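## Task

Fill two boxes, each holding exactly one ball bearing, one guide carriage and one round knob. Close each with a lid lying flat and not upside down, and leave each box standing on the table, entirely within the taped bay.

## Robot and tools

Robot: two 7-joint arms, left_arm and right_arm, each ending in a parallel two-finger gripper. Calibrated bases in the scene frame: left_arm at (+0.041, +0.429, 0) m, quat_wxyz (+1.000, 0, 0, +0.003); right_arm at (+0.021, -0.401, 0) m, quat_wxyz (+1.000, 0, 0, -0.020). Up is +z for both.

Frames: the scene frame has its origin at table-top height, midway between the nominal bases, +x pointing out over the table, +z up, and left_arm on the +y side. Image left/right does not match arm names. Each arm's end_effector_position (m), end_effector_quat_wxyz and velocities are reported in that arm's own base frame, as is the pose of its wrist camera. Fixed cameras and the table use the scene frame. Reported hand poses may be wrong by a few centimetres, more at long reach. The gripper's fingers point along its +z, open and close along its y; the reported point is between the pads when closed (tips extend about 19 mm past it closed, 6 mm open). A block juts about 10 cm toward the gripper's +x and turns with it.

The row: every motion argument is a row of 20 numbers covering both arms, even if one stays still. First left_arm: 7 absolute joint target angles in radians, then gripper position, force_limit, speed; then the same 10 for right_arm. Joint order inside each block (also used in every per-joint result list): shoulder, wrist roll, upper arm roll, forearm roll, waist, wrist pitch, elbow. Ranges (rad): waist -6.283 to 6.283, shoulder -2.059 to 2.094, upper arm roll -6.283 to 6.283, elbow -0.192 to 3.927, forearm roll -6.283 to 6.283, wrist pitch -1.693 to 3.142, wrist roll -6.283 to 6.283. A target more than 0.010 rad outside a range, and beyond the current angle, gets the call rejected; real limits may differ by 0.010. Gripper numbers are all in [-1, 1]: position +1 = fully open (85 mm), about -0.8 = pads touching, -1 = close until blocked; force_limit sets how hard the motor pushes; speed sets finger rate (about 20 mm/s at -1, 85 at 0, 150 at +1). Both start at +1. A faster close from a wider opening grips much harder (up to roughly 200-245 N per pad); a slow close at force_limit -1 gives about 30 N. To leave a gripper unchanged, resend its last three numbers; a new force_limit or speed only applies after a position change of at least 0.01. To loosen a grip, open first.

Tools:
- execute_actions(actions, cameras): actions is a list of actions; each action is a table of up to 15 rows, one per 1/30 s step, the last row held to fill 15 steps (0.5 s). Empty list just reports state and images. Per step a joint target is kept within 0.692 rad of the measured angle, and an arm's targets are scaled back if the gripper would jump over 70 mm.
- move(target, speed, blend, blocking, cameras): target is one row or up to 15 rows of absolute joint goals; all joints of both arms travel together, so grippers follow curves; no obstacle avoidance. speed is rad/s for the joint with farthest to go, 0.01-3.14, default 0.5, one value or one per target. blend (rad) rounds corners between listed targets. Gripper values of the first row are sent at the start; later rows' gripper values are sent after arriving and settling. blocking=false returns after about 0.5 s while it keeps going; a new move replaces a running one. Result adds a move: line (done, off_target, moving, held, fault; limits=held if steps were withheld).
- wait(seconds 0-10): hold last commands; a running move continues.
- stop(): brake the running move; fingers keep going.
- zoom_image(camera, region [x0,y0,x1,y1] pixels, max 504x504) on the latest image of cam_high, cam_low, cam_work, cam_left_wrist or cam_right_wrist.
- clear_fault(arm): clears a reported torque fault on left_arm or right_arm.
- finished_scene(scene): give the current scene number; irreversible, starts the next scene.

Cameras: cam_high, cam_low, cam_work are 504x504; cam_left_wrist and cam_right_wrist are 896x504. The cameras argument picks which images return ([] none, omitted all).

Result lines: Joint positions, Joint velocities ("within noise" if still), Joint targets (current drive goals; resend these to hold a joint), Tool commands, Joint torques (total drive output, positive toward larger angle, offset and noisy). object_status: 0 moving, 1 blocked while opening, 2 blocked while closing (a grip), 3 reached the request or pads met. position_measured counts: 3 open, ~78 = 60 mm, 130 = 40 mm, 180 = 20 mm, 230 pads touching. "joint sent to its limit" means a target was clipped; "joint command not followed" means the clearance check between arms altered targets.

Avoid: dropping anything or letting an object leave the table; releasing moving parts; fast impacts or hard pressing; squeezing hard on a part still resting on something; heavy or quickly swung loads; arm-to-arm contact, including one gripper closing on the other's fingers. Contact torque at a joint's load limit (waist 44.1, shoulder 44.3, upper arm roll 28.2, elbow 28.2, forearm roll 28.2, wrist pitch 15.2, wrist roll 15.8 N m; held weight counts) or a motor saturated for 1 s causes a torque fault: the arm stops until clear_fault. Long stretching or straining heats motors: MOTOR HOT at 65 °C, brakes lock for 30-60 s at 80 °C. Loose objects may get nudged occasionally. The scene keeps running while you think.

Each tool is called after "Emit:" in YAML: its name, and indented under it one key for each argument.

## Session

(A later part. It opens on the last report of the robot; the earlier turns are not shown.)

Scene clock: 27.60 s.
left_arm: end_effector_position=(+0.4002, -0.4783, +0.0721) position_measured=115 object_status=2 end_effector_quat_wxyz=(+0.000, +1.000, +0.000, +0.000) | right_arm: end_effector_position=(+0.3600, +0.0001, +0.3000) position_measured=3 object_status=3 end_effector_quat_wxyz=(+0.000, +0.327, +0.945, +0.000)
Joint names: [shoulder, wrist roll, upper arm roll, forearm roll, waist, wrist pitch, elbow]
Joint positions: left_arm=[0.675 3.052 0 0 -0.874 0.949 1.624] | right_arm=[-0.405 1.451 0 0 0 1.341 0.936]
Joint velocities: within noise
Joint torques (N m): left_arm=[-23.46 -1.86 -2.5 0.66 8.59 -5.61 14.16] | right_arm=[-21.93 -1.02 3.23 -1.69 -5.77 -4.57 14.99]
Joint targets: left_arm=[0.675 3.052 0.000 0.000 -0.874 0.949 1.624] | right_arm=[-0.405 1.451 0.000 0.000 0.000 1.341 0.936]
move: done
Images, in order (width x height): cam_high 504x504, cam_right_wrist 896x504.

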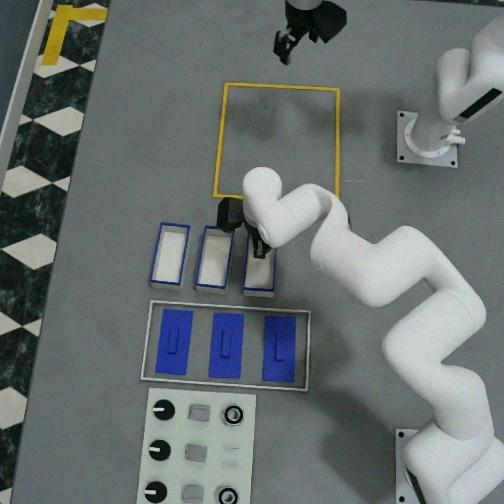

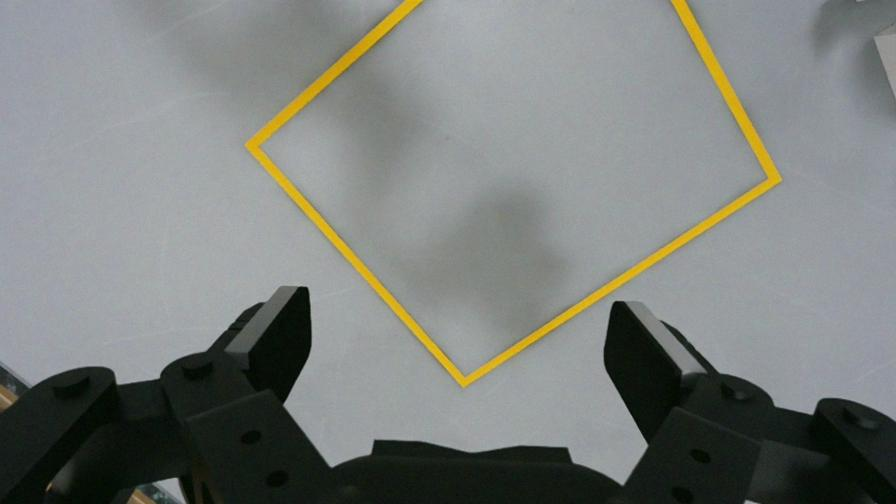

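Emit:
move:
  target: [0.7393,3.0547,0,0,-0.8723,0.8628,1.6021,-1,-1,-1,-0.4049,1.451,0,0,0,1.3409,0.936,1,1,1]
  speed: 0.2
  cameras: ["cam_left_wrist","cam_low","cam_work"]

Emit:
zoom_image:
  camera: "cam_low"
  region: [240, 220, 340, 290]

Emit:
zoom_image:
  camera: "cam_left_wrist"
  region: [330, 180, 690, 430]

Scene clock: 28.67 s.
left_arm: end_effector_position=(+0.4072, -0.4880, +0.0944) position_measured=115 object_status=2 end_effector_quat_wxyz=(+0.023, +1.000, +0.000, +0.019) | right_arm: end_effector_position=(+0.3600, +0.0000, +0.3000) position_measured=3 object_status=3 end_effector_quat_wxyz=(+0.000, +0.327, +0.945, +0.000)
Joint names: [shoulder, wrist roll, upper arm roll, forearm roll, waist, wrist pitch, elbow]
Joint positions: left_arm=[0.64 3.052 -0.001 0 -0.874 0.92 1.619] | right_arm=[-0.405 1.451 0 0 0 1.341 0.936]
Joint velocities: within noise
Joint torques (N m): left_arm=[-28.6 -0.07 2.33 0.9 3.19 -1.43 11.47] | right_arm=[-21.86 -0.93 3 -1.52 -5.25 -4.49 16.14]
Joint targets: left_arm=[0.639 3.052 -0.001 0.000 -0.874 0.921 1.619] | right_arm=[-0.405 1.451 0.000 0.000 0.000 1.341 0.936]
Tool commands: left_gripper/position=-1.0 left_gripper/force_limit=-1.0 left_gripper/speed=-1.0 right_gripper/position=+1.0 right_gripper/force_limit=+1.0 right_gripper/speed=+1.0
TORQUE FAULT: the external load on the shoulder of the left arm reached its load limit, and that arm stopped. The contact can be on any part of that arm beyond that joint, not only on its tool. A torque fault puts only its own arm into a fault stop. That arm's remaining commands of this call were not run. The hold on the shoulder of that arm was moved back by the arm itself, up to 3 degrees, as the stop began. That arm is still stopped at the end of this call. While its stop runs, that arm takes no new command, but its gripper still runs the gripper command that each later call begins with.
CLEAR FAULT: the left arm stays stopped (state 4) until you call clear_fault(arm="left_arm").
End effector pose when the fault began: left_arm: position (+0.4011, -0.4798, +0.0620), quat_wxyz (+0.003, +1.000, +0.000, +0.002)
Joint positions when the fault began: left_arm=[0.691 3.052 -0.001 0 -0.874 0.922 1.619]
move: fault (left_arm); left_arm: the shoulder is farthest, 0.099 rad from its target
Images, in order (width x height): cam_low 504x504, cam_work 504x504, cam_left_wrist 896x504.

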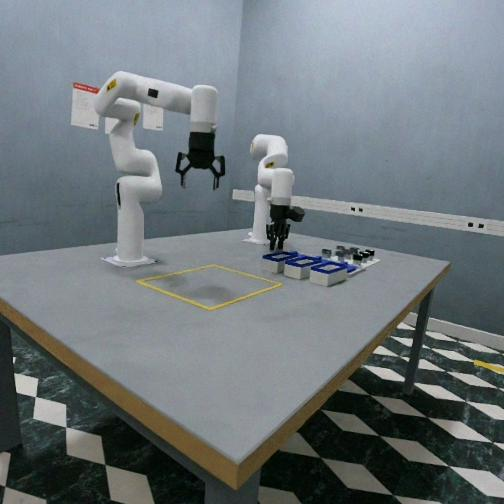

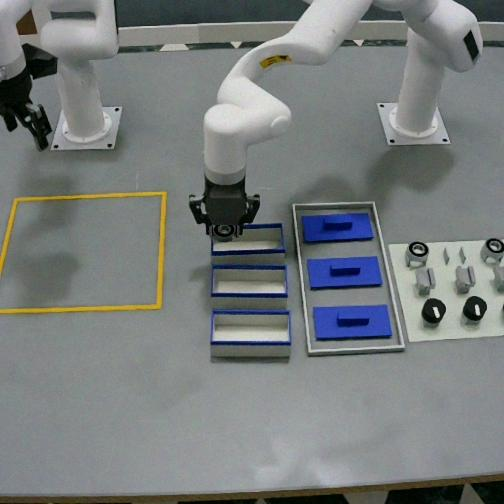

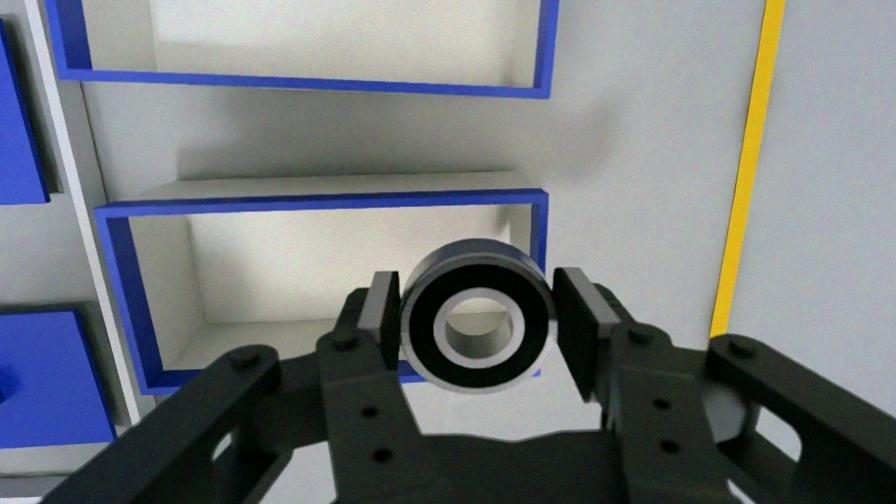

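Scaled by 5.040 from the camera's 504x504 image, which has a finer 720x720 frame.

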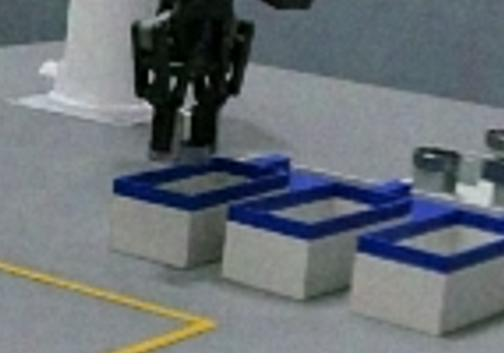

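Scaled by 1.400 from the camera's 896x504 image, which has a finer 1280x720 frame.

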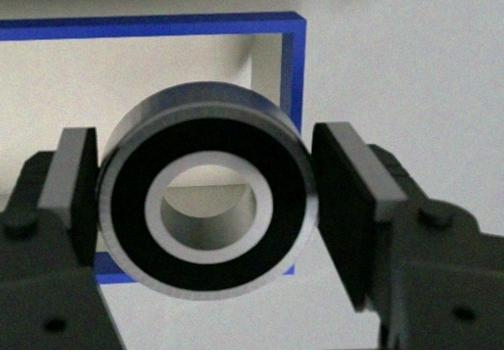

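Emit:
clear_fault:
  arm: "left_arm"
  cameras: []

Emit:
move:
  target: [0.6018,3.05,0,0,-0.86,1.0466,1.6484,-1,-1,-1,-0.4049,1.451,0,0,0,1.3409,0.936,1,1,1]
  cameras: ["cam_left_wrist"]

Emit:
zoom_image:
  camera: "cam_left_wrist"
  region: [330, 130, 690, 430]

Scene clock: 30.10 s.
left_arm: end_effector_position=(+0.4071, -0.4880, +0.0944) position_measured=115 object_status=2 end_effector_quat_wxyz=(+0.023, +1.000, +0.000, +0.019) | right_arm: end_effector_position=(+0.3600, +0.0000, +0.3000) position_measured=3 object_status=3 end_effector_quat_wxyz=(+0.000, +0.327, +0.945, +0.000)
Joint names: [shoulder, wrist roll, upper arm roll, forearm roll, waist, wrist pitch, elbow]
Joint positions: left_arm=[0.64 3.052 -0.001 0 -0.874 0.92 1.619] | right_arm=[-0.405 1.451 0 0 0 1.341 0.936]
Joint velocities: within noise
Joint torques (N m): left_arm=[-28.73 -0.1 2.44 1.09 3.05 -1.4 11.22] | right_arm=[-21.57 -0.87 2.75 -1.38 -5.07 -4.28 17.8]
Joint targets: left_arm=[0.639 3.052 -0.001 0.000 -0.874 0.921 1.619] | right_arm=[-0.405 1.451 0.000 0.000 0.000 1.341 0.936]
Tool commands: left_gripper/position=-1.0 left_gripper/force_limit=-1.0 left_gripper/speed=-1.0 right_gripper/position=+1.0 right_gripper/force_limit=+1.0 right_gripper/speed=+1.0
TORQUE FAULT, CONTINUED: the left arm's stop, for the torque fault of the shoulder that an earlier result reported, is over. The call counts as one of the actions that you can send in this scene. The hold on the shoulder of that arm was moved back by the arm itself, up to 3 degrees, as the stop began. That arm's target is now where it stood when the stop ended, not its last command. That arm keeps its grip as last carried out and accepts commands again: back off and push less far.
CLEAR FAULT: your call cleared the left arm's torque fault. If a joint's load stays at its limit, that arm stops again at once.
No camera images: "cameras" was empty.

Scene clock: 31.00 s.
left_arm: end_effector_position=(+0.4048, -0.4702, +0.1201) position_measured=115 object_status=2 end_effector_quat_wxyz=(+0.000, +1.000, +0.008, +0.000) | right_arm: end_effector_position=(+0.3600, +0.0000, +0.3000) position_measured=3 object_status=3 end_effector_quat_wxyz=(+0.000, +0.327, +0.945, +0.000)
Joint names: [shoulder, wrist roll, upper arm roll, forearm roll, waist, wrist pitch, elbow]
Joint positions: left_arm=[0.602 3.05 0 0 -0.86 1.047 1.648] | right_arm=[-0.405 1.451 0 0 0 1.341 0.936]
Joint velocities: within noise
Joint torques (N m): left_arm=[-28.48 -1.59 2.44 2.39 8.44 0.17 14.97] | right_arm=[-21.33 -0.82 2.69 -1.31 -5.25 -4.05 19]
Joint targets: left_arm=[0.602 3.050 0.000 0.000 -0.860 1.047 1.648] | right_arm=[-0.405 1.451 0.000 0.000 0.000 1.341 0.936]
move: done
Images, in order (width x height): cam_left_wrist 896x504.

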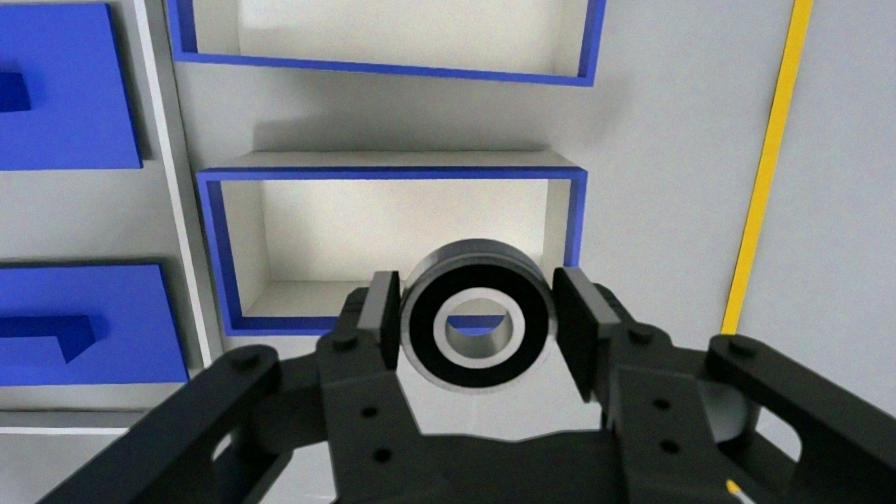

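Scaled by 1.400 from the camera's 896x504 image, which has a finer 1280x720 frame.

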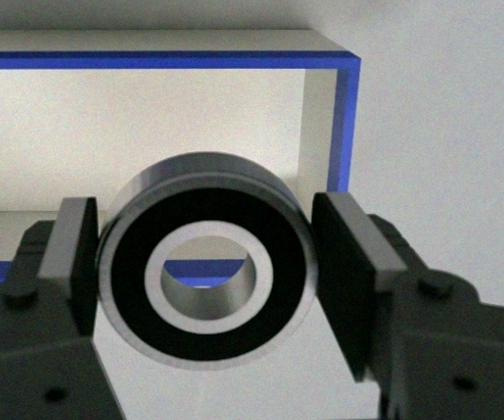

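Emit:
move:
  target:
    - [0.5784,3.0703,0,0,-0.8567,1.0316,1.61,-1,-1,-1,-0.4049,1.451,0,0,0,1.3409,0.936,1,1,1]
    - [0.7107,3.0703,0,0,-0.8567,0.8411,1.5518,-1,-1,-1,-0.4049,1.451,0,0,0,1.3409,0.936,1,1,1]
  speed: 0.2
  cameras: ["cam_left_wrist","cam_low"]

Emit:
zoom_image:
  camera: "cam_left_wrist"
  region: [330, 130, 690, 430]

Emit:
zoom_image:
  camera: "cam_low"
  region: [240, 220, 340, 290]

Scene clock: 33.33 s.
left_arm: end_effector_position=(+0.4021, -0.4639, +0.0300) position_measured=115 object_status=2 end_effector_quat_wxyz=(+0.000, +1.000, +0.000, +0.000) | right_arm: end_effector_position=(+0.3600, +0.0000, +0.3000) position_measured=3 object_status=3 end_effector_quat_wxyz=(+0.000, +0.327, +0.945, +0.000)
Joint names: [shoulder, wrist roll, upper arm roll, forearm roll, waist, wrist pitch, elbow]
Joint positions: left_arm=[0.711 3.07 0 0 -0.857 0.841 1.552] | right_arm=[-0.405 1.451 0 0 0 1.341 0.936]
Joint velocities: within noise
Joint torques (N m): left_arm=[-22.87 1.45 1.62 2 8.51 -5.71 10.57] | right_arm=[-20.91 -0.77 2.23 -1.02 -4.8 -3.62 19.67]
Joint targets: left_arm=[0.711 3.070 0.000 0.000 -0.857 0.841 1.552] | right_arm=[-0.405 1.451 0.000 0.000 0.000 1.341 0.936]
move: done
Images, in order (width x height): cam_low 504x504, cam_left_wrist 896x504.

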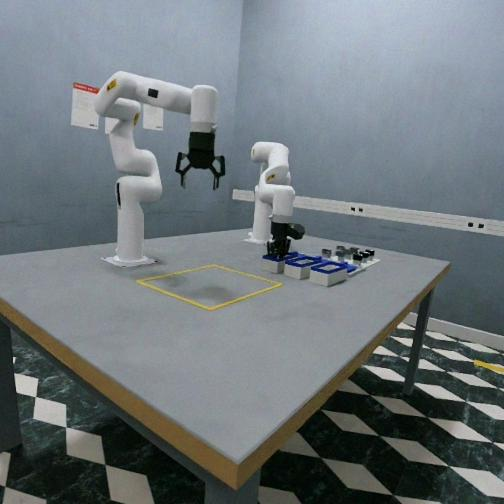

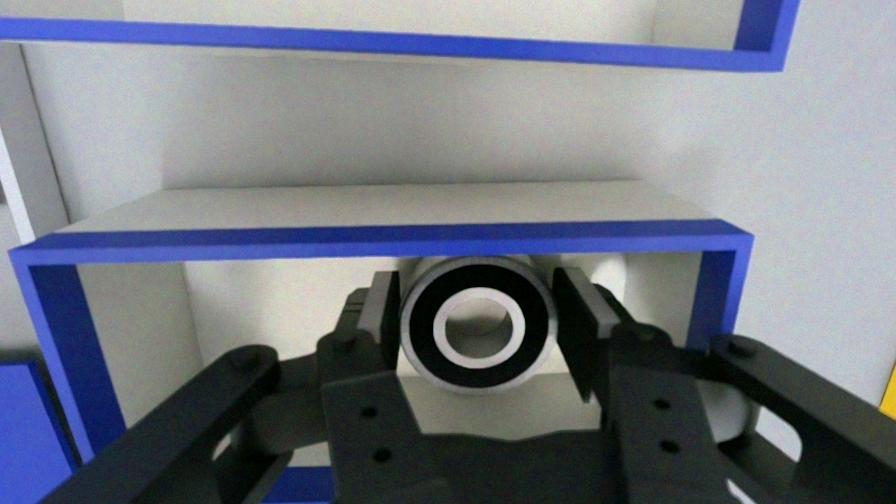

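Scaled by 1.400 from the camera's 896x504 image, which has a finer 1280x720 frame.

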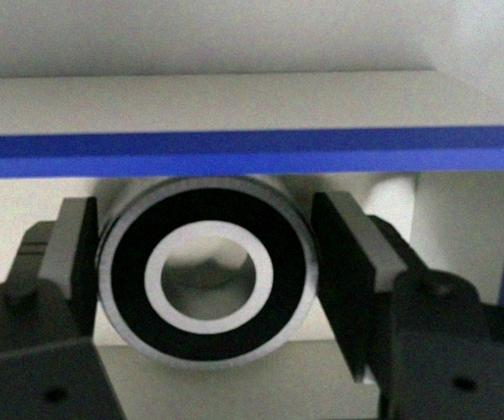

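Scaled by 5.040 from the camera's 504x504 image, which has a finer 720x720 frame.

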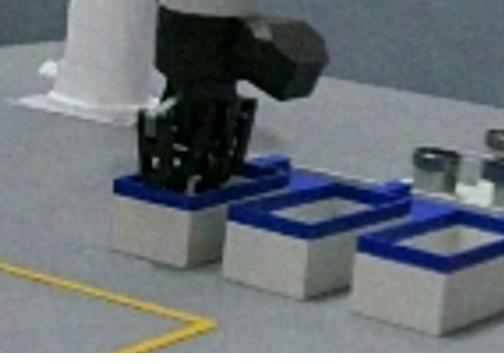

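Emit:
move:
  target:
    - [0.7177,3.0703,0,0,-0.8567,0.8335,1.5512,-1,-1,-1,-0.4049,1.451,0,0,0,1.3409,0.936,1,1,1]
    - [0.7177,3.0703,0,0,-0.8567,0.8335,1.5512,0.38,-1,-1,-0.4049,1.451,0,0,0,1.3409,0.936,1,1,1]
  speed: 0.05
  cameras: ["cam_left_wrist"]

Emit:
zoom_image:
  camera: "cam_left_wrist"
  region: [330, 130, 690, 430]

Scene clock: 35.33 s.
left_arm: end_effector_position=(+0.4021, -0.4639, +0.0259) position_measured=81 object_status=0 end_effector_quat_wxyz=(+0.000, +1.000, +0.000, +0.000) | right_arm: end_effector_position=(+0.3600, +0.0000, +0.3000) position_measured=3 object_status=3 end_effector_quat_wxyz=(+0.000, +0.327, +0.945, +0.000)
Joint names: [shoulder, wrist roll, upper arm roll, forearm roll, waist, wrist pitch, elbow]
Joint positions: left_arm=[0.718 3.07 0 0 -0.857 0.833 1.551] | right_arm=[-0.405 1.451 0 0 0 1.341 0.936]
Joint velocities: within noise
Joint torques (N m): left_arm=[-28.37 0.72 -2.5 1.87 0.93 0.22 13.57] | right_arm=[-20.51 -0.7 1.87 -0.89 -4.68 -3.23 19.64]
Joint targets: left_arm=[0.718 3.070 0.000 0.000 -0.857 0.834 1.551] | right_arm=[-0.405 1.451 0.000 0.000 0.000 1.341 0.936]
move: done
Images, in order (width x height): cam_left_wrist 896x504.

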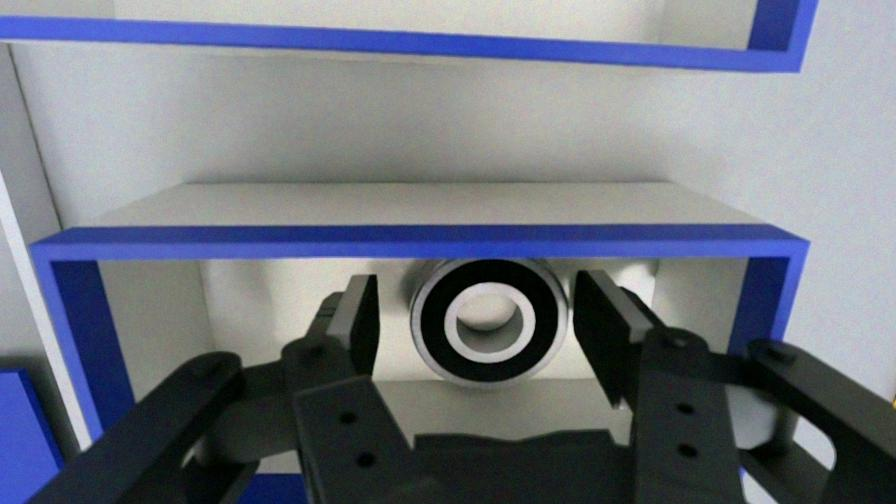

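Scaled by 1.400 from the camera's 896x504 image, which has a finer 1280x720 frame.

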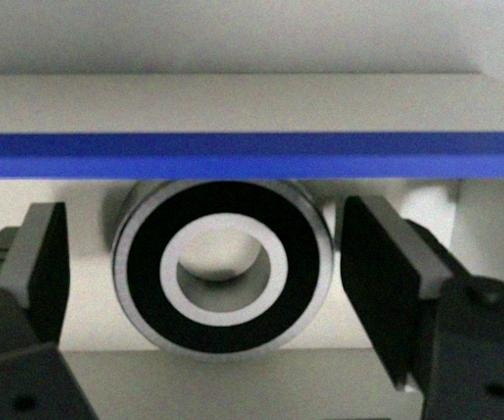

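Emit:
move:
  target:
    - [0.6375,3.0703,0,0,-0.8567,0.9325,1.57,0.38,-1,-1,-0.4049,1.451,0,0,0,1.3409,0.936,1,1,1]
    - [0.5345,3.1198,0,0,-0.8072,0.8652,1.3997,-1,-1,0,-0.4049,1.451,0,0,0,1.3409,0.936,1,1,1]
    - [0.6128,3.1198,0,0,-0.8072,0.7692,1.382,-1,-1,0,-0.4049,1.451,0,0,0,1.3409,0.936,1,1,1]
    - [0.685,3.0821,0,0,-0.8449,0.8219,1.5069,-1,-1,0,-0.4049,1.451,0,0,0,1.3409,0.936,1,1,1]
  speed: [0.2,0.3,0.2,0.08]
  cameras: ["cam_left_wrist"]

Emit:
zoom_image:
  camera: "cam_left_wrist"
  region: [330, 130, 690, 430]

Scene clock: 41.17 s.
left_arm: end_effector_position=(+0.4020, -0.4529, +0.0299) position_measured=232 object_status=3 end_effector_quat_wxyz=(+0.000, +1.000, +0.000, +0.000) | right_arm: end_effector_position=(+0.3600, +0.0000, +0.3000) position_measured=3 object_status=3 end_effector_quat_wxyz=(+0.000, +0.327, +0.945, +0.000)
Joint names: [shoulder, wrist roll, upper arm roll, forearm roll, waist, wrist pitch, elbow]
Joint positions: left_arm=[0.685 3.082 0 0 -0.845 0.822 1.507] | right_arm=[-0.405 1.451 0 0 0 1.341 0.936]
Joint velocities: within noise
Joint torques (N m): left_arm=[-21.12 -1.58 -2.04 0.95 -8 0.09 13.08] | right_arm=[-19.43 -0.52 0.99 -0.21 -4.14 -2.34 19.62]
Joint targets: left_arm=[0.685 3.082 0.000 0.000 -0.845 0.822 1.507] | right_arm=[-0.405 1.451 0.000 0.000 0.000 1.341 0.936]
move: done
Images, in order (width x height): cam_left_wrist 896x504.

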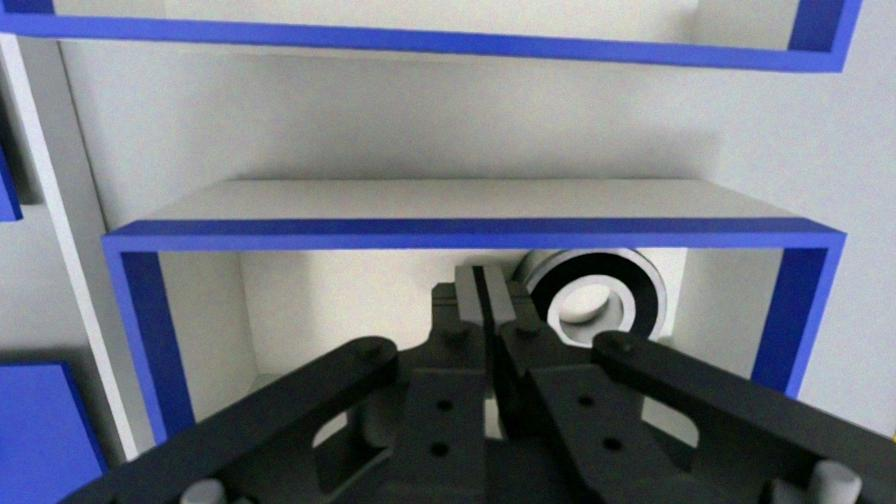

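Scaled by 1.400 from the camera's 896x504 image, which has a finer 1280x720 frame.

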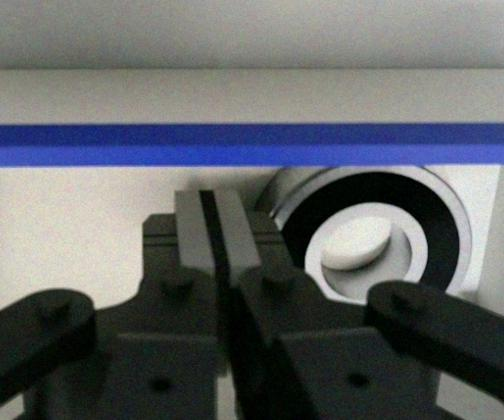

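Emit:
move:
  target:
    - [0.5499,3.0821,0,0,-0.8449,1.0145,1.5644,-1,-1,0,-0.4049,1.451,0,0,0,1.3409,0.936,1,1,1]
    - [0.251,3.935,0,0,0.008,0.8319,1.0829,0.47,-1,0,-0.4049,1.451,0,0,0,1.3409,0.936,1,1,1]
  speed: [0.3,0.8]
  cameras: ["cam_left_wrist","cam_high"]

Emit:
zoom_image:
  camera: "cam_high"
  region: [130, 200, 290, 300]

Emit:
zoom_image:
  camera: "cam_left_wrist"
  region: [330, 130, 690, 430]

Scene clock: 45.53 s.
left_arm: end_effector_position=(+0.5050, +0.0040, +0.1100) position_measured=70 object_status=0 end_effector_quat_wxyz=(+0.000, +1.000, +0.000, +0.000) | right_arm: end_effector_position=(+0.3600, +0.0000, +0.3000) position_measured=3 object_status=3 end_effector_quat_wxyz=(+0.000, +0.327, +0.945, +0.000)
Joint names: [shoulder, wrist roll, upper arm roll, forearm roll, waist, wrist pitch, elbow]
Joint positions: left_arm=[0.251 3.935 0 0 0.008 0.832 1.083] | right_arm=[-0.405 1.451 0 0 0 1.341 0.936]
Joint velocities: within noise
Joint torques (N m): left_arm=[-21.53 1.4 1.03 0.28 8.72 -5.38 10.38] | right_arm=[-18.47 -0.37 0.29 0.24 -3.77 -1.63 19.65]
Joint targets: left_arm=[0.251 3.935 0.000 0.000 0.008 0.832 1.083] | right_arm=[-0.405 1.451 0.000 0.000 0.000 1.341 0.936]
move: done
Images, in order (width x height): cam_high 504x504, cam_left_wrist 896x504.

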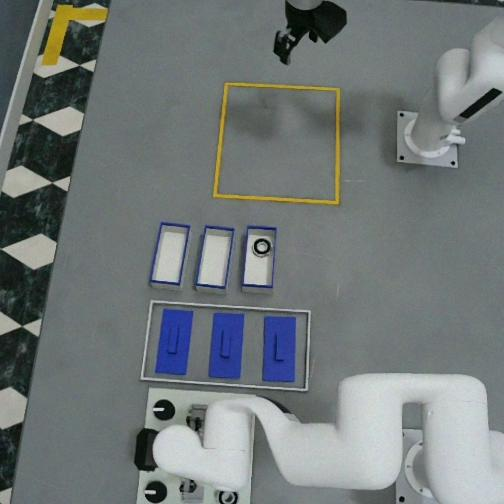

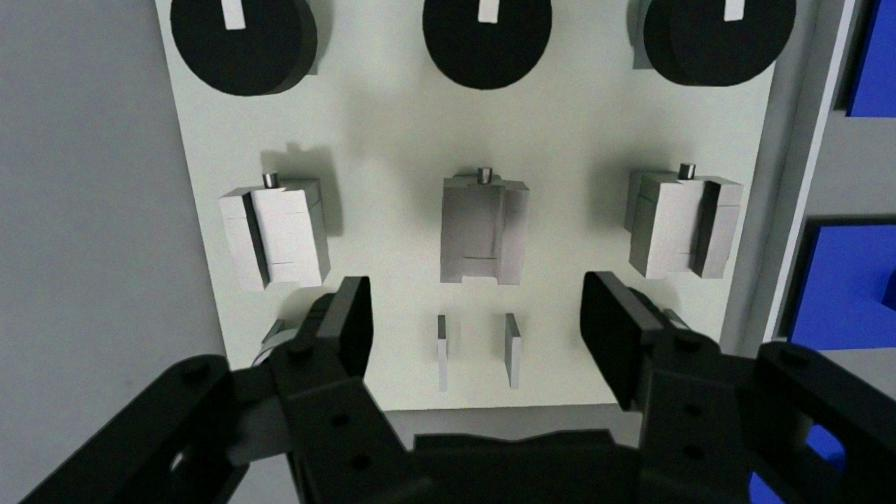

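Scaled by 3.150 from the camera's 504x504 image, which has a finer 720x720 frame.

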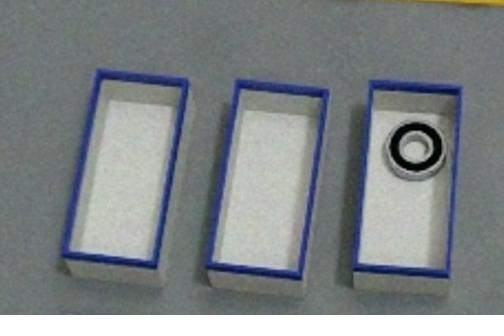

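Scaled by 1.400 from the camera's 896x504 image, which has a finer 1280x720 frame.

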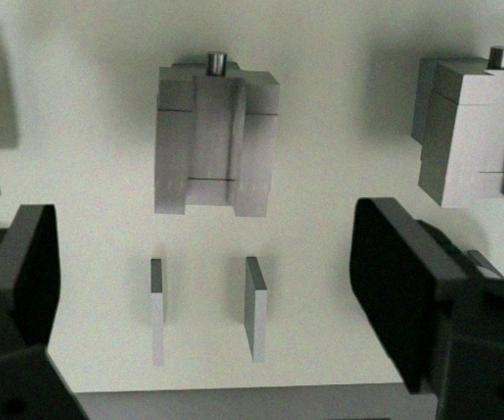

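Emit:
move:
  target: [0.339,3.919,0,0,-0.0078,0.7544,1.0934,0.47,-1,0,-0.4049,1.451,0,0,0,1.3409,0.936,1,1,1]
  speed: 0.3
  cameras: ["cam_left_wrist","cam_work"]

Emit:
zoom_image:
  camera: "cam_left_wrist"
  region: [330, 130, 690, 430]

Emit:
zoom_image:
  camera: "cam_work"
  region: [384, 200, 504, 320]

Scene clock: 46.87 s.
left_arm: end_effector_position=(+0.5140, -0.0040, +0.0751) position_measured=70 object_status=3 end_effector_quat_wxyz=(+0.000, +1.000, +0.000, +0.000) | right_arm: end_effector_position=(+0.3600, +0.0000, +0.3000) position_measured=3 object_status=3 end_effector_quat_wxyz=(+0.000, +0.327, +0.945, +0.000)
Joint names: [shoulder, wrist roll, upper arm roll, forearm roll, waist, wrist pitch, elbow]
Joint positions: left_arm=[0.339 3.919 0 0 -0.008 0.755 1.093] | right_arm=[-0.405 1.451 0 0 0 1.341 0.936]
Joint velocities: within noise
Joint torques (N m): left_arm=[-17.36 -1.51 0.75 0.03 -7.36 -5.45 13.31] | right_arm=[-18.17 -0.27 -0.04 0.43 -3.75 -1.5 19.6]
Joint targets: left_arm=[0.339 3.919 0.000 0.000 -0.008 0.754 1.093] | right_arm=[-0.405 1.451 0.000 0.000 0.000 1.341 0.936]
move: done
Images, in order (width x height): cam_work 504x504, cam_left_wrist 896x504.

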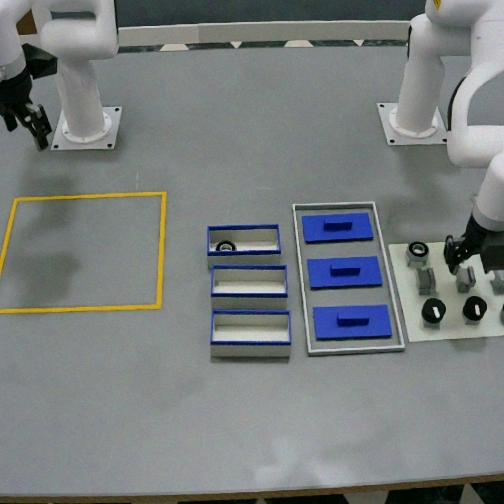

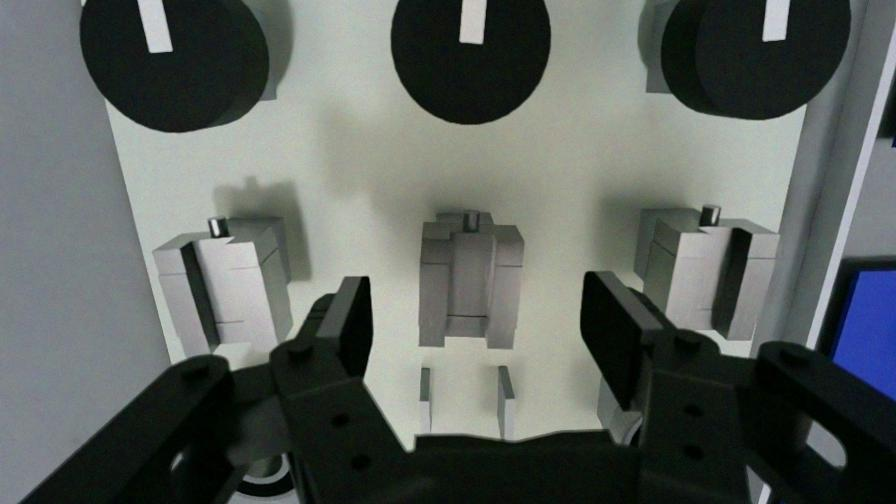

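Scaled by 1.400 from the camera's 896x504 image, which has a finer 1280x720 frame.

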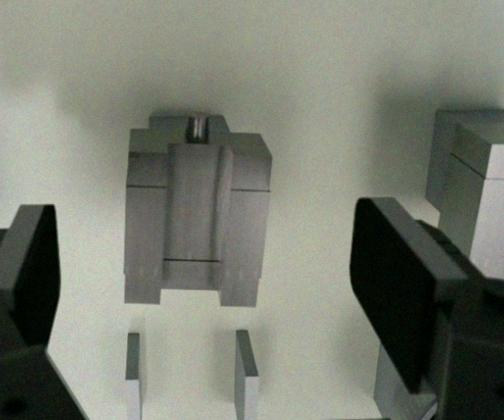

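Scaled by 4.200 from the camera's 504x504 image, which has a finer 720x720 frame.

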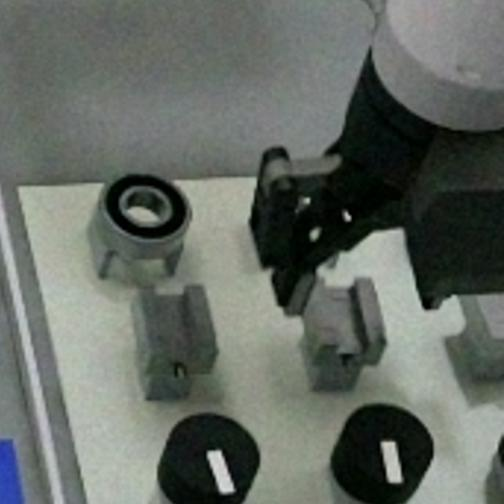

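Emit:
move:
  target:
    - [0.3883,3.919,0,0,-0.0078,0.6932,1.0815,0.47,-1,0,-0.4049,1.451,0,0,0,1.3409,0.936,1,1,1]
    - [0.3883,3.919,0,0,-0.0078,0.6932,1.0815,-1,-1,-1,-0.4049,1.451,0,0,0,1.3409,0.936,1,1,1]
  speed: 0.2
  cameras: ["cam_left_wrist","cam_work"]

Emit:
zoom_image:
  camera: "cam_left_wrist"
  region: [330, 130, 690, 430]

Emit:
zoom_image:
  camera: "cam_work"
  region: [384, 200, 504, 320]

Scene clock: 49.93 s.
left_arm: end_effector_position=(+0.5140, -0.0040, +0.0500) position_measured=146 object_status=0 end_effector_quat_wxyz=(+0.000, +1.000, +0.000, +0.000) | right_arm: end_effector_position=(+0.3600, +0.0000, +0.3000) position_measured=3 object_status=3 end_effector_quat_wxyz=(+0.000, +0.327, +0.945, +0.000)
Joint names: [shoulder, wrist roll, upper arm roll, forearm roll, waist, wrist pitch, elbow]
Joint positions: left_arm=[0.388 3.919 0 0 -0.008 0.693 1.081] | right_arm=[-0.405 1.451 0 0 0 1.341 0.936]
Joint velocities: within noise
Joint torques (N m): left_arm=[-17.44 -1.46 -2.44 0.01 -7.46 -5.31 10.15] | right_arm=[-17.56 -0.25 -0.12 0.73 -3.42 -0.92 19.58]
Joint targets: left_arm=[0.388 3.919 0.000 0.000 -0.008 0.693 1.081] | right_arm=[-0.405 1.451 0.000 0.000 0.000 1.341 0.936]
move: done
Images, in order (width x height): cam_work 504x504, cam_left_wrist 896x504.

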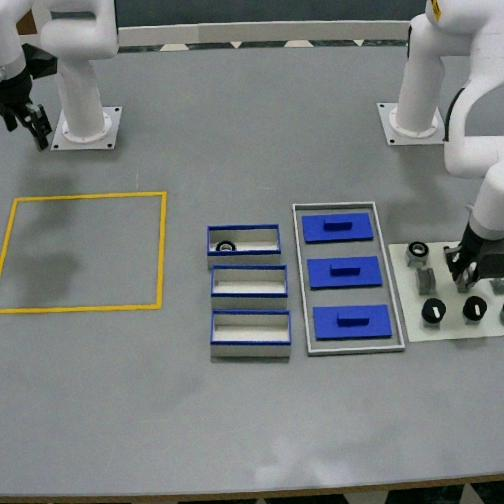

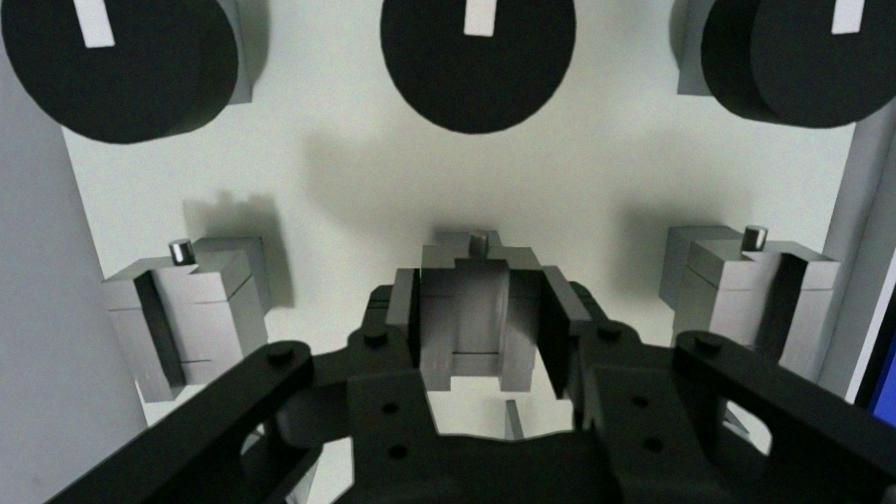

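Scaled by 1.400 from the camera's 896x504 image, which has a finer 1280x720 frame.

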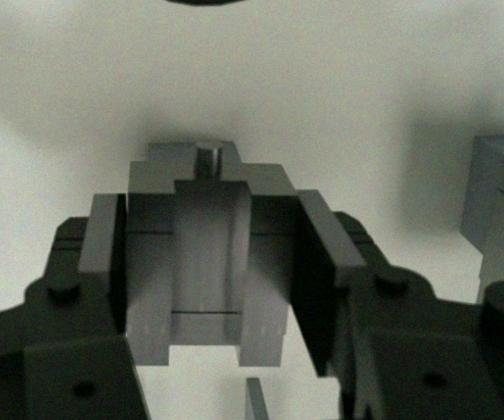

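Scaled by 4.200 from the camera's 504x504 image, which has a finer 720x720 frame.

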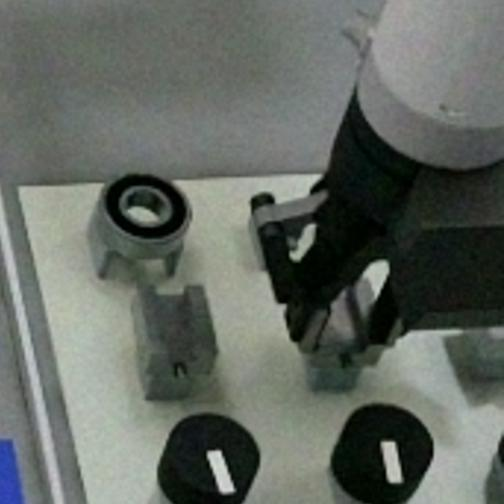

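Emit:
move:
  target:
    - [0.2616,3.919,0,0,-0.0078,0.8684,1.13,-1,-1,-1,-0.4049,1.451,0,0,0,1.3409,0.936,1,1,1]
    - [0.494,3.0964,0,0,-0.8306,1.0424,1.5364,-1,-1,-1,-0.4049,1.451,0,0,0,1.3409,0.936,1,1,1]
  speed: [0.4,0.8]
  blend: 0.02
  cameras: ["cam_left_wrist","cam_low","cam_work"]

Emit:
zoom_image:
  camera: "cam_low"
  region: [240, 200, 340, 290]

Emit:
zoom_image:
  camera: "cam_work"
  region: [170, 180, 320, 330]

Emit:
zoom_image:
  camera: "cam_left_wrist"
  region: [230, 130, 690, 430]

Scene clock: 52.67 s.
left_arm: end_effector_position=(+0.4021, -0.4400, +0.1400) position_measured=146 object_status=2 end_effector_quat_wxyz=(+0.000, +1.000, +0.000, +0.000) | right_arm: end_effector_position=(+0.3600, +0.0000, +0.3000) position_measured=3 object_status=3 end_effector_quat_wxyz=(+0.000, +0.327, +0.945, +0.000)
Joint names: [shoulder, wrist roll, upper arm roll, forearm roll, waist, wrist pitch, elbow]
Joint positions: left_arm=[0.494 3.097 0 0 -0.83 1.042 1.536] | right_arm=[-0.405 1.451 0 0 0 1.341 0.936]
Joint velocities: within noise
Joint torques (N m): left_arm=[-21.26 -1.45 2.25 -0.46 -7.25 0.17 14.71] | right_arm=[-17.09 -0.1 -0.02 1.07 -3.02 -0.79 19.61]
Joint targets: left_arm=[0.494 3.096 0.000 0.000 -0.831 1.042 1.536] | right_arm=[-0.405 1.451 0.000 0.000 0.000 1.341 0.936]
move: done
Images, in order (width x height): cam_low 504x504, cam_work 504x504, cam_left_wrist 896x504.

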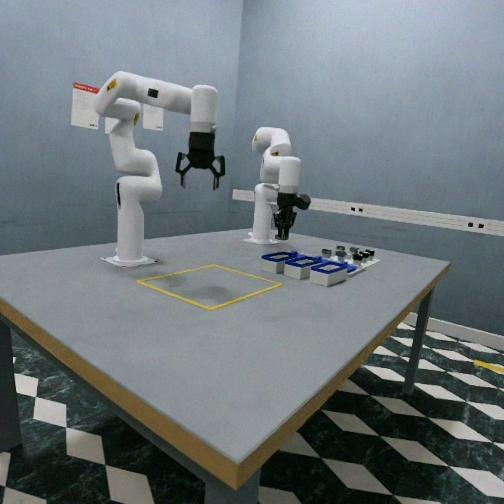

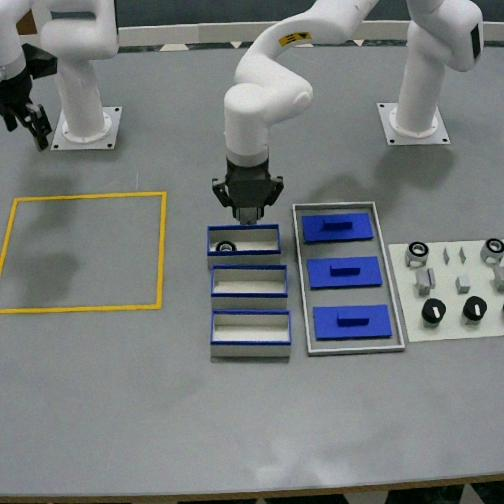

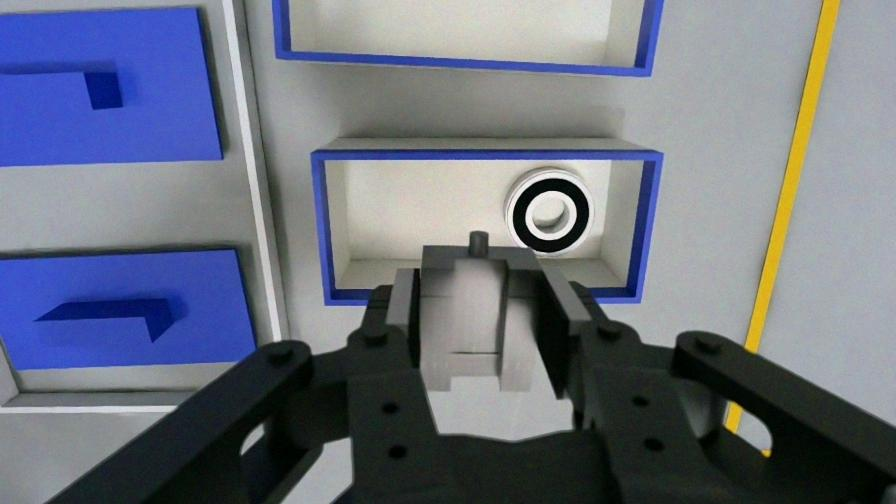

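Scaled by 5.040 from the camera's 504x504 image, which has a finer 720x720 frame.

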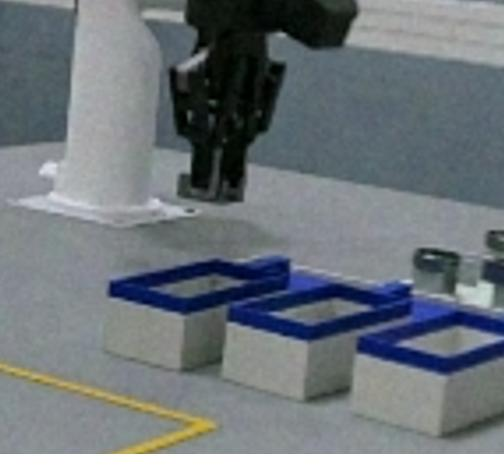

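Scaled by 3.360 from the camera's 504x504 image, which has a finer 720x720 frame.

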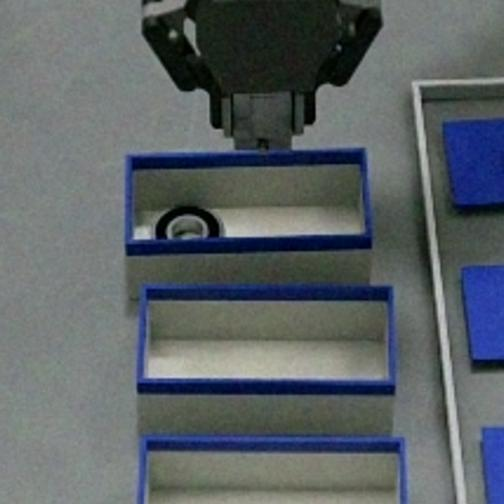

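Scaled by 1.096 from the camera's 896x504 image, which has a finer 1280x720 frame.

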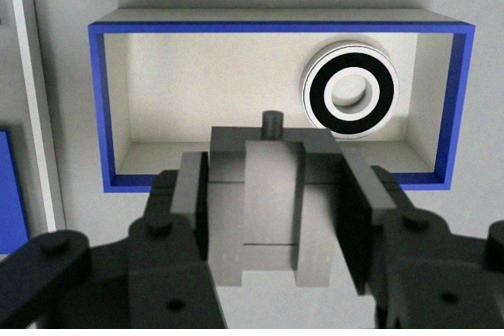

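Emit:
move:
  target:
    - [0.649,3.0522,0,0,-0.8748,1.0768,1.7258,-1,-1,-1,-0.4049,1.451,0,0,0,1.3409,0.936,1,1,1]
    - [0.7483,3.0522,0,0,-0.8748,0.9203,1.6686,-1,-1,-1,-0.4049,1.451,0,0,0,1.3409,0.936,1,1,1]
  speed: [0.3,0.15]
  cameras: ["cam_left_wrist","cam_low"]

Emit:
zoom_image:
  camera: "cam_low"
  region: [240, 210, 320, 280]

Emit:
zoom_image:
  camera: "cam_left_wrist"
  region: [230, 130, 690, 430]

Scene clock: 56.20 s.
left_arm: end_effector_position=(+0.4061, -0.4860, +0.0460) position_measured=146 object_status=2 end_effector_quat_wxyz=(+0.000, +1.000, +0.000, +0.000) | right_arm: end_effector_position=(+0.3600, +0.0000, +0.3000) position_measured=3 object_status=3 end_effector_quat_wxyz=(+0.000, +0.327, +0.945, +0.000)
Joint names: [shoulder, wrist roll, upper arm roll, forearm roll, waist, wrist pitch, elbow]
Joint positions: left_arm=[0.748 3.052 0 0 -0.875 0.92 1.669] | right_arm=[-0.405 1.451 0 0 0 1.341 0.936]
Joint velocities: within noise
Joint torques (N m): left_arm=[-23.71 -1.41 -0.67 -0.4 -7.42 -5.75 10.93] | right_arm=[-16.45 -0.03 -0.13 1.32 -2.81 -0.86 19.51]
Joint targets: left_arm=[0.748 3.052 0.000 0.000 -0.875 0.920 1.669] | right_arm=[-0.405 1.451 0.000 0.000 0.000 1.341 0.936]
move: done
Images, in order (width x height): cam_low 504x504, cam_left_wrist 896x504.

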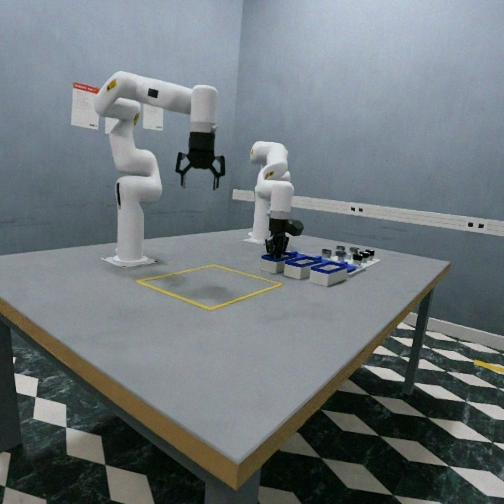

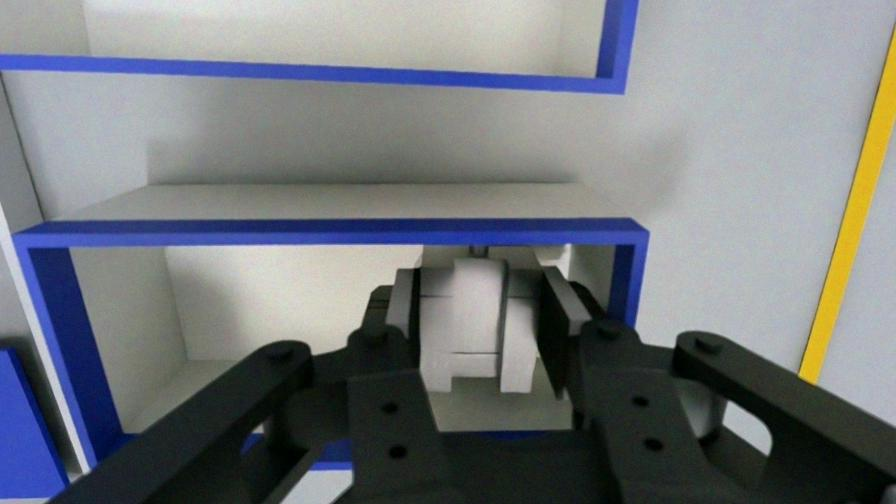

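Scaled by 6.300 from the camera's 504x504 image, which has a finer 720x720 frame.

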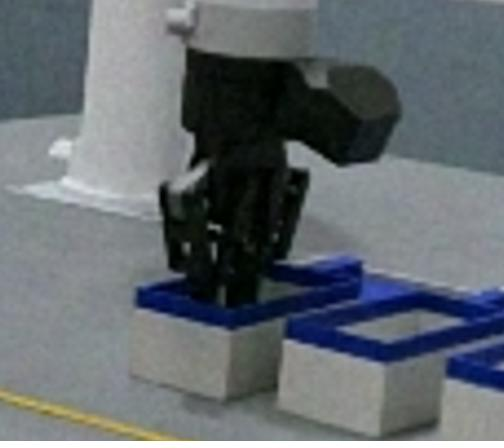

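Scaled by 1.096 from the camera's 896x504 image, which has a finer 1280x720 frame.

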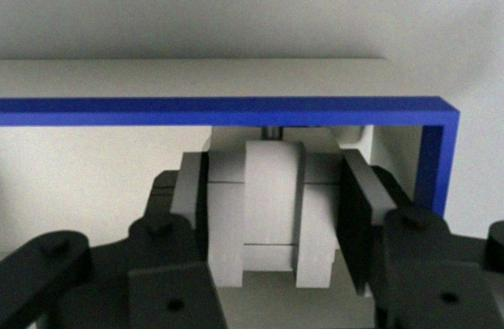

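Emit:
move:
  target: [0.7547,3.0522,0,0,-0.8748,0.9124,1.6671,-1,-1,-1,-0.4049,1.451,0,0,0,1.3409,0.936,1,1,1]
  speed: 0.05
  cameras: ["cam_left_wrist"]

Emit:
zoom_image:
  camera: "cam_left_wrist"
  region: [230, 130, 690, 430]

Scene clock: 57.17 s.
left_arm: end_effector_position=(+0.4061, -0.4861, +0.0421) position_measured=146 object_status=2 end_effector_quat_wxyz=(+0.000, +1.000, +0.000, +0.000) | right_arm: end_effector_position=(+0.3600, +0.0000, +0.3000) position_measured=3 object_status=3 end_effector_quat_wxyz=(+0.000, +0.327, +0.945, +0.000)
Joint names: [shoulder, wrist roll, upper arm roll, forearm roll, waist, wrist pitch, elbow]
Joint positions: left_arm=[0.754 3.052 0 0 -0.875 0.913 1.667] | right_arm=[-0.405 1.451 0 0 0 1.341 0.936]
Joint velocities: within noise
Joint torques (N m): left_arm=[-19.48 -1.35 -0.11 -0.58 -7.3 -6.05 9.52] | right_arm=[-16.21 0.03 0.02 1.26 -2.66 -0.83 19.6]
Joint targets: left_arm=[0.755 3.052 0.000 0.000 -0.875 0.912 1.667] | right_arm=[-0.405 1.451 0.000 0.000 0.000 1.341 0.936]
move: done
Images, in order (width x height): cam_left_wrist 896x504.

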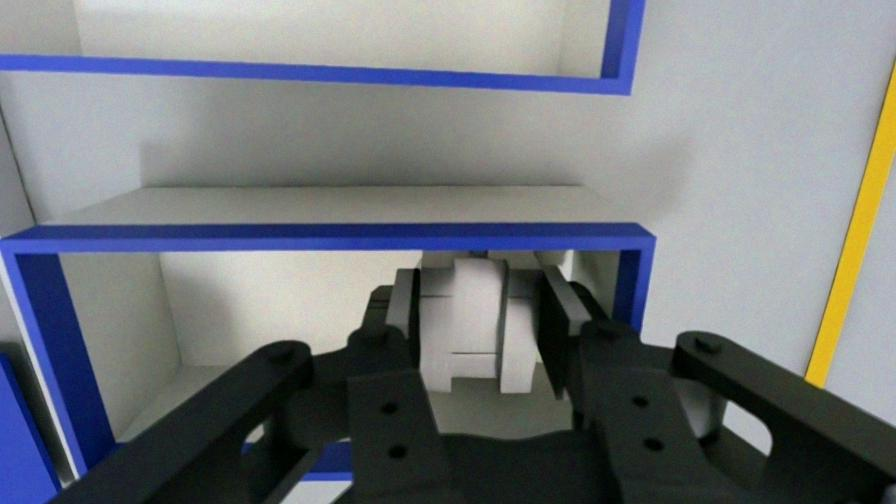

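Scaled by 1.096 from the camera's 896x504 image, which has a finer 1280x720 frame.

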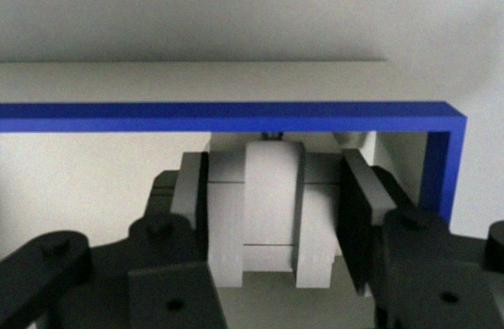

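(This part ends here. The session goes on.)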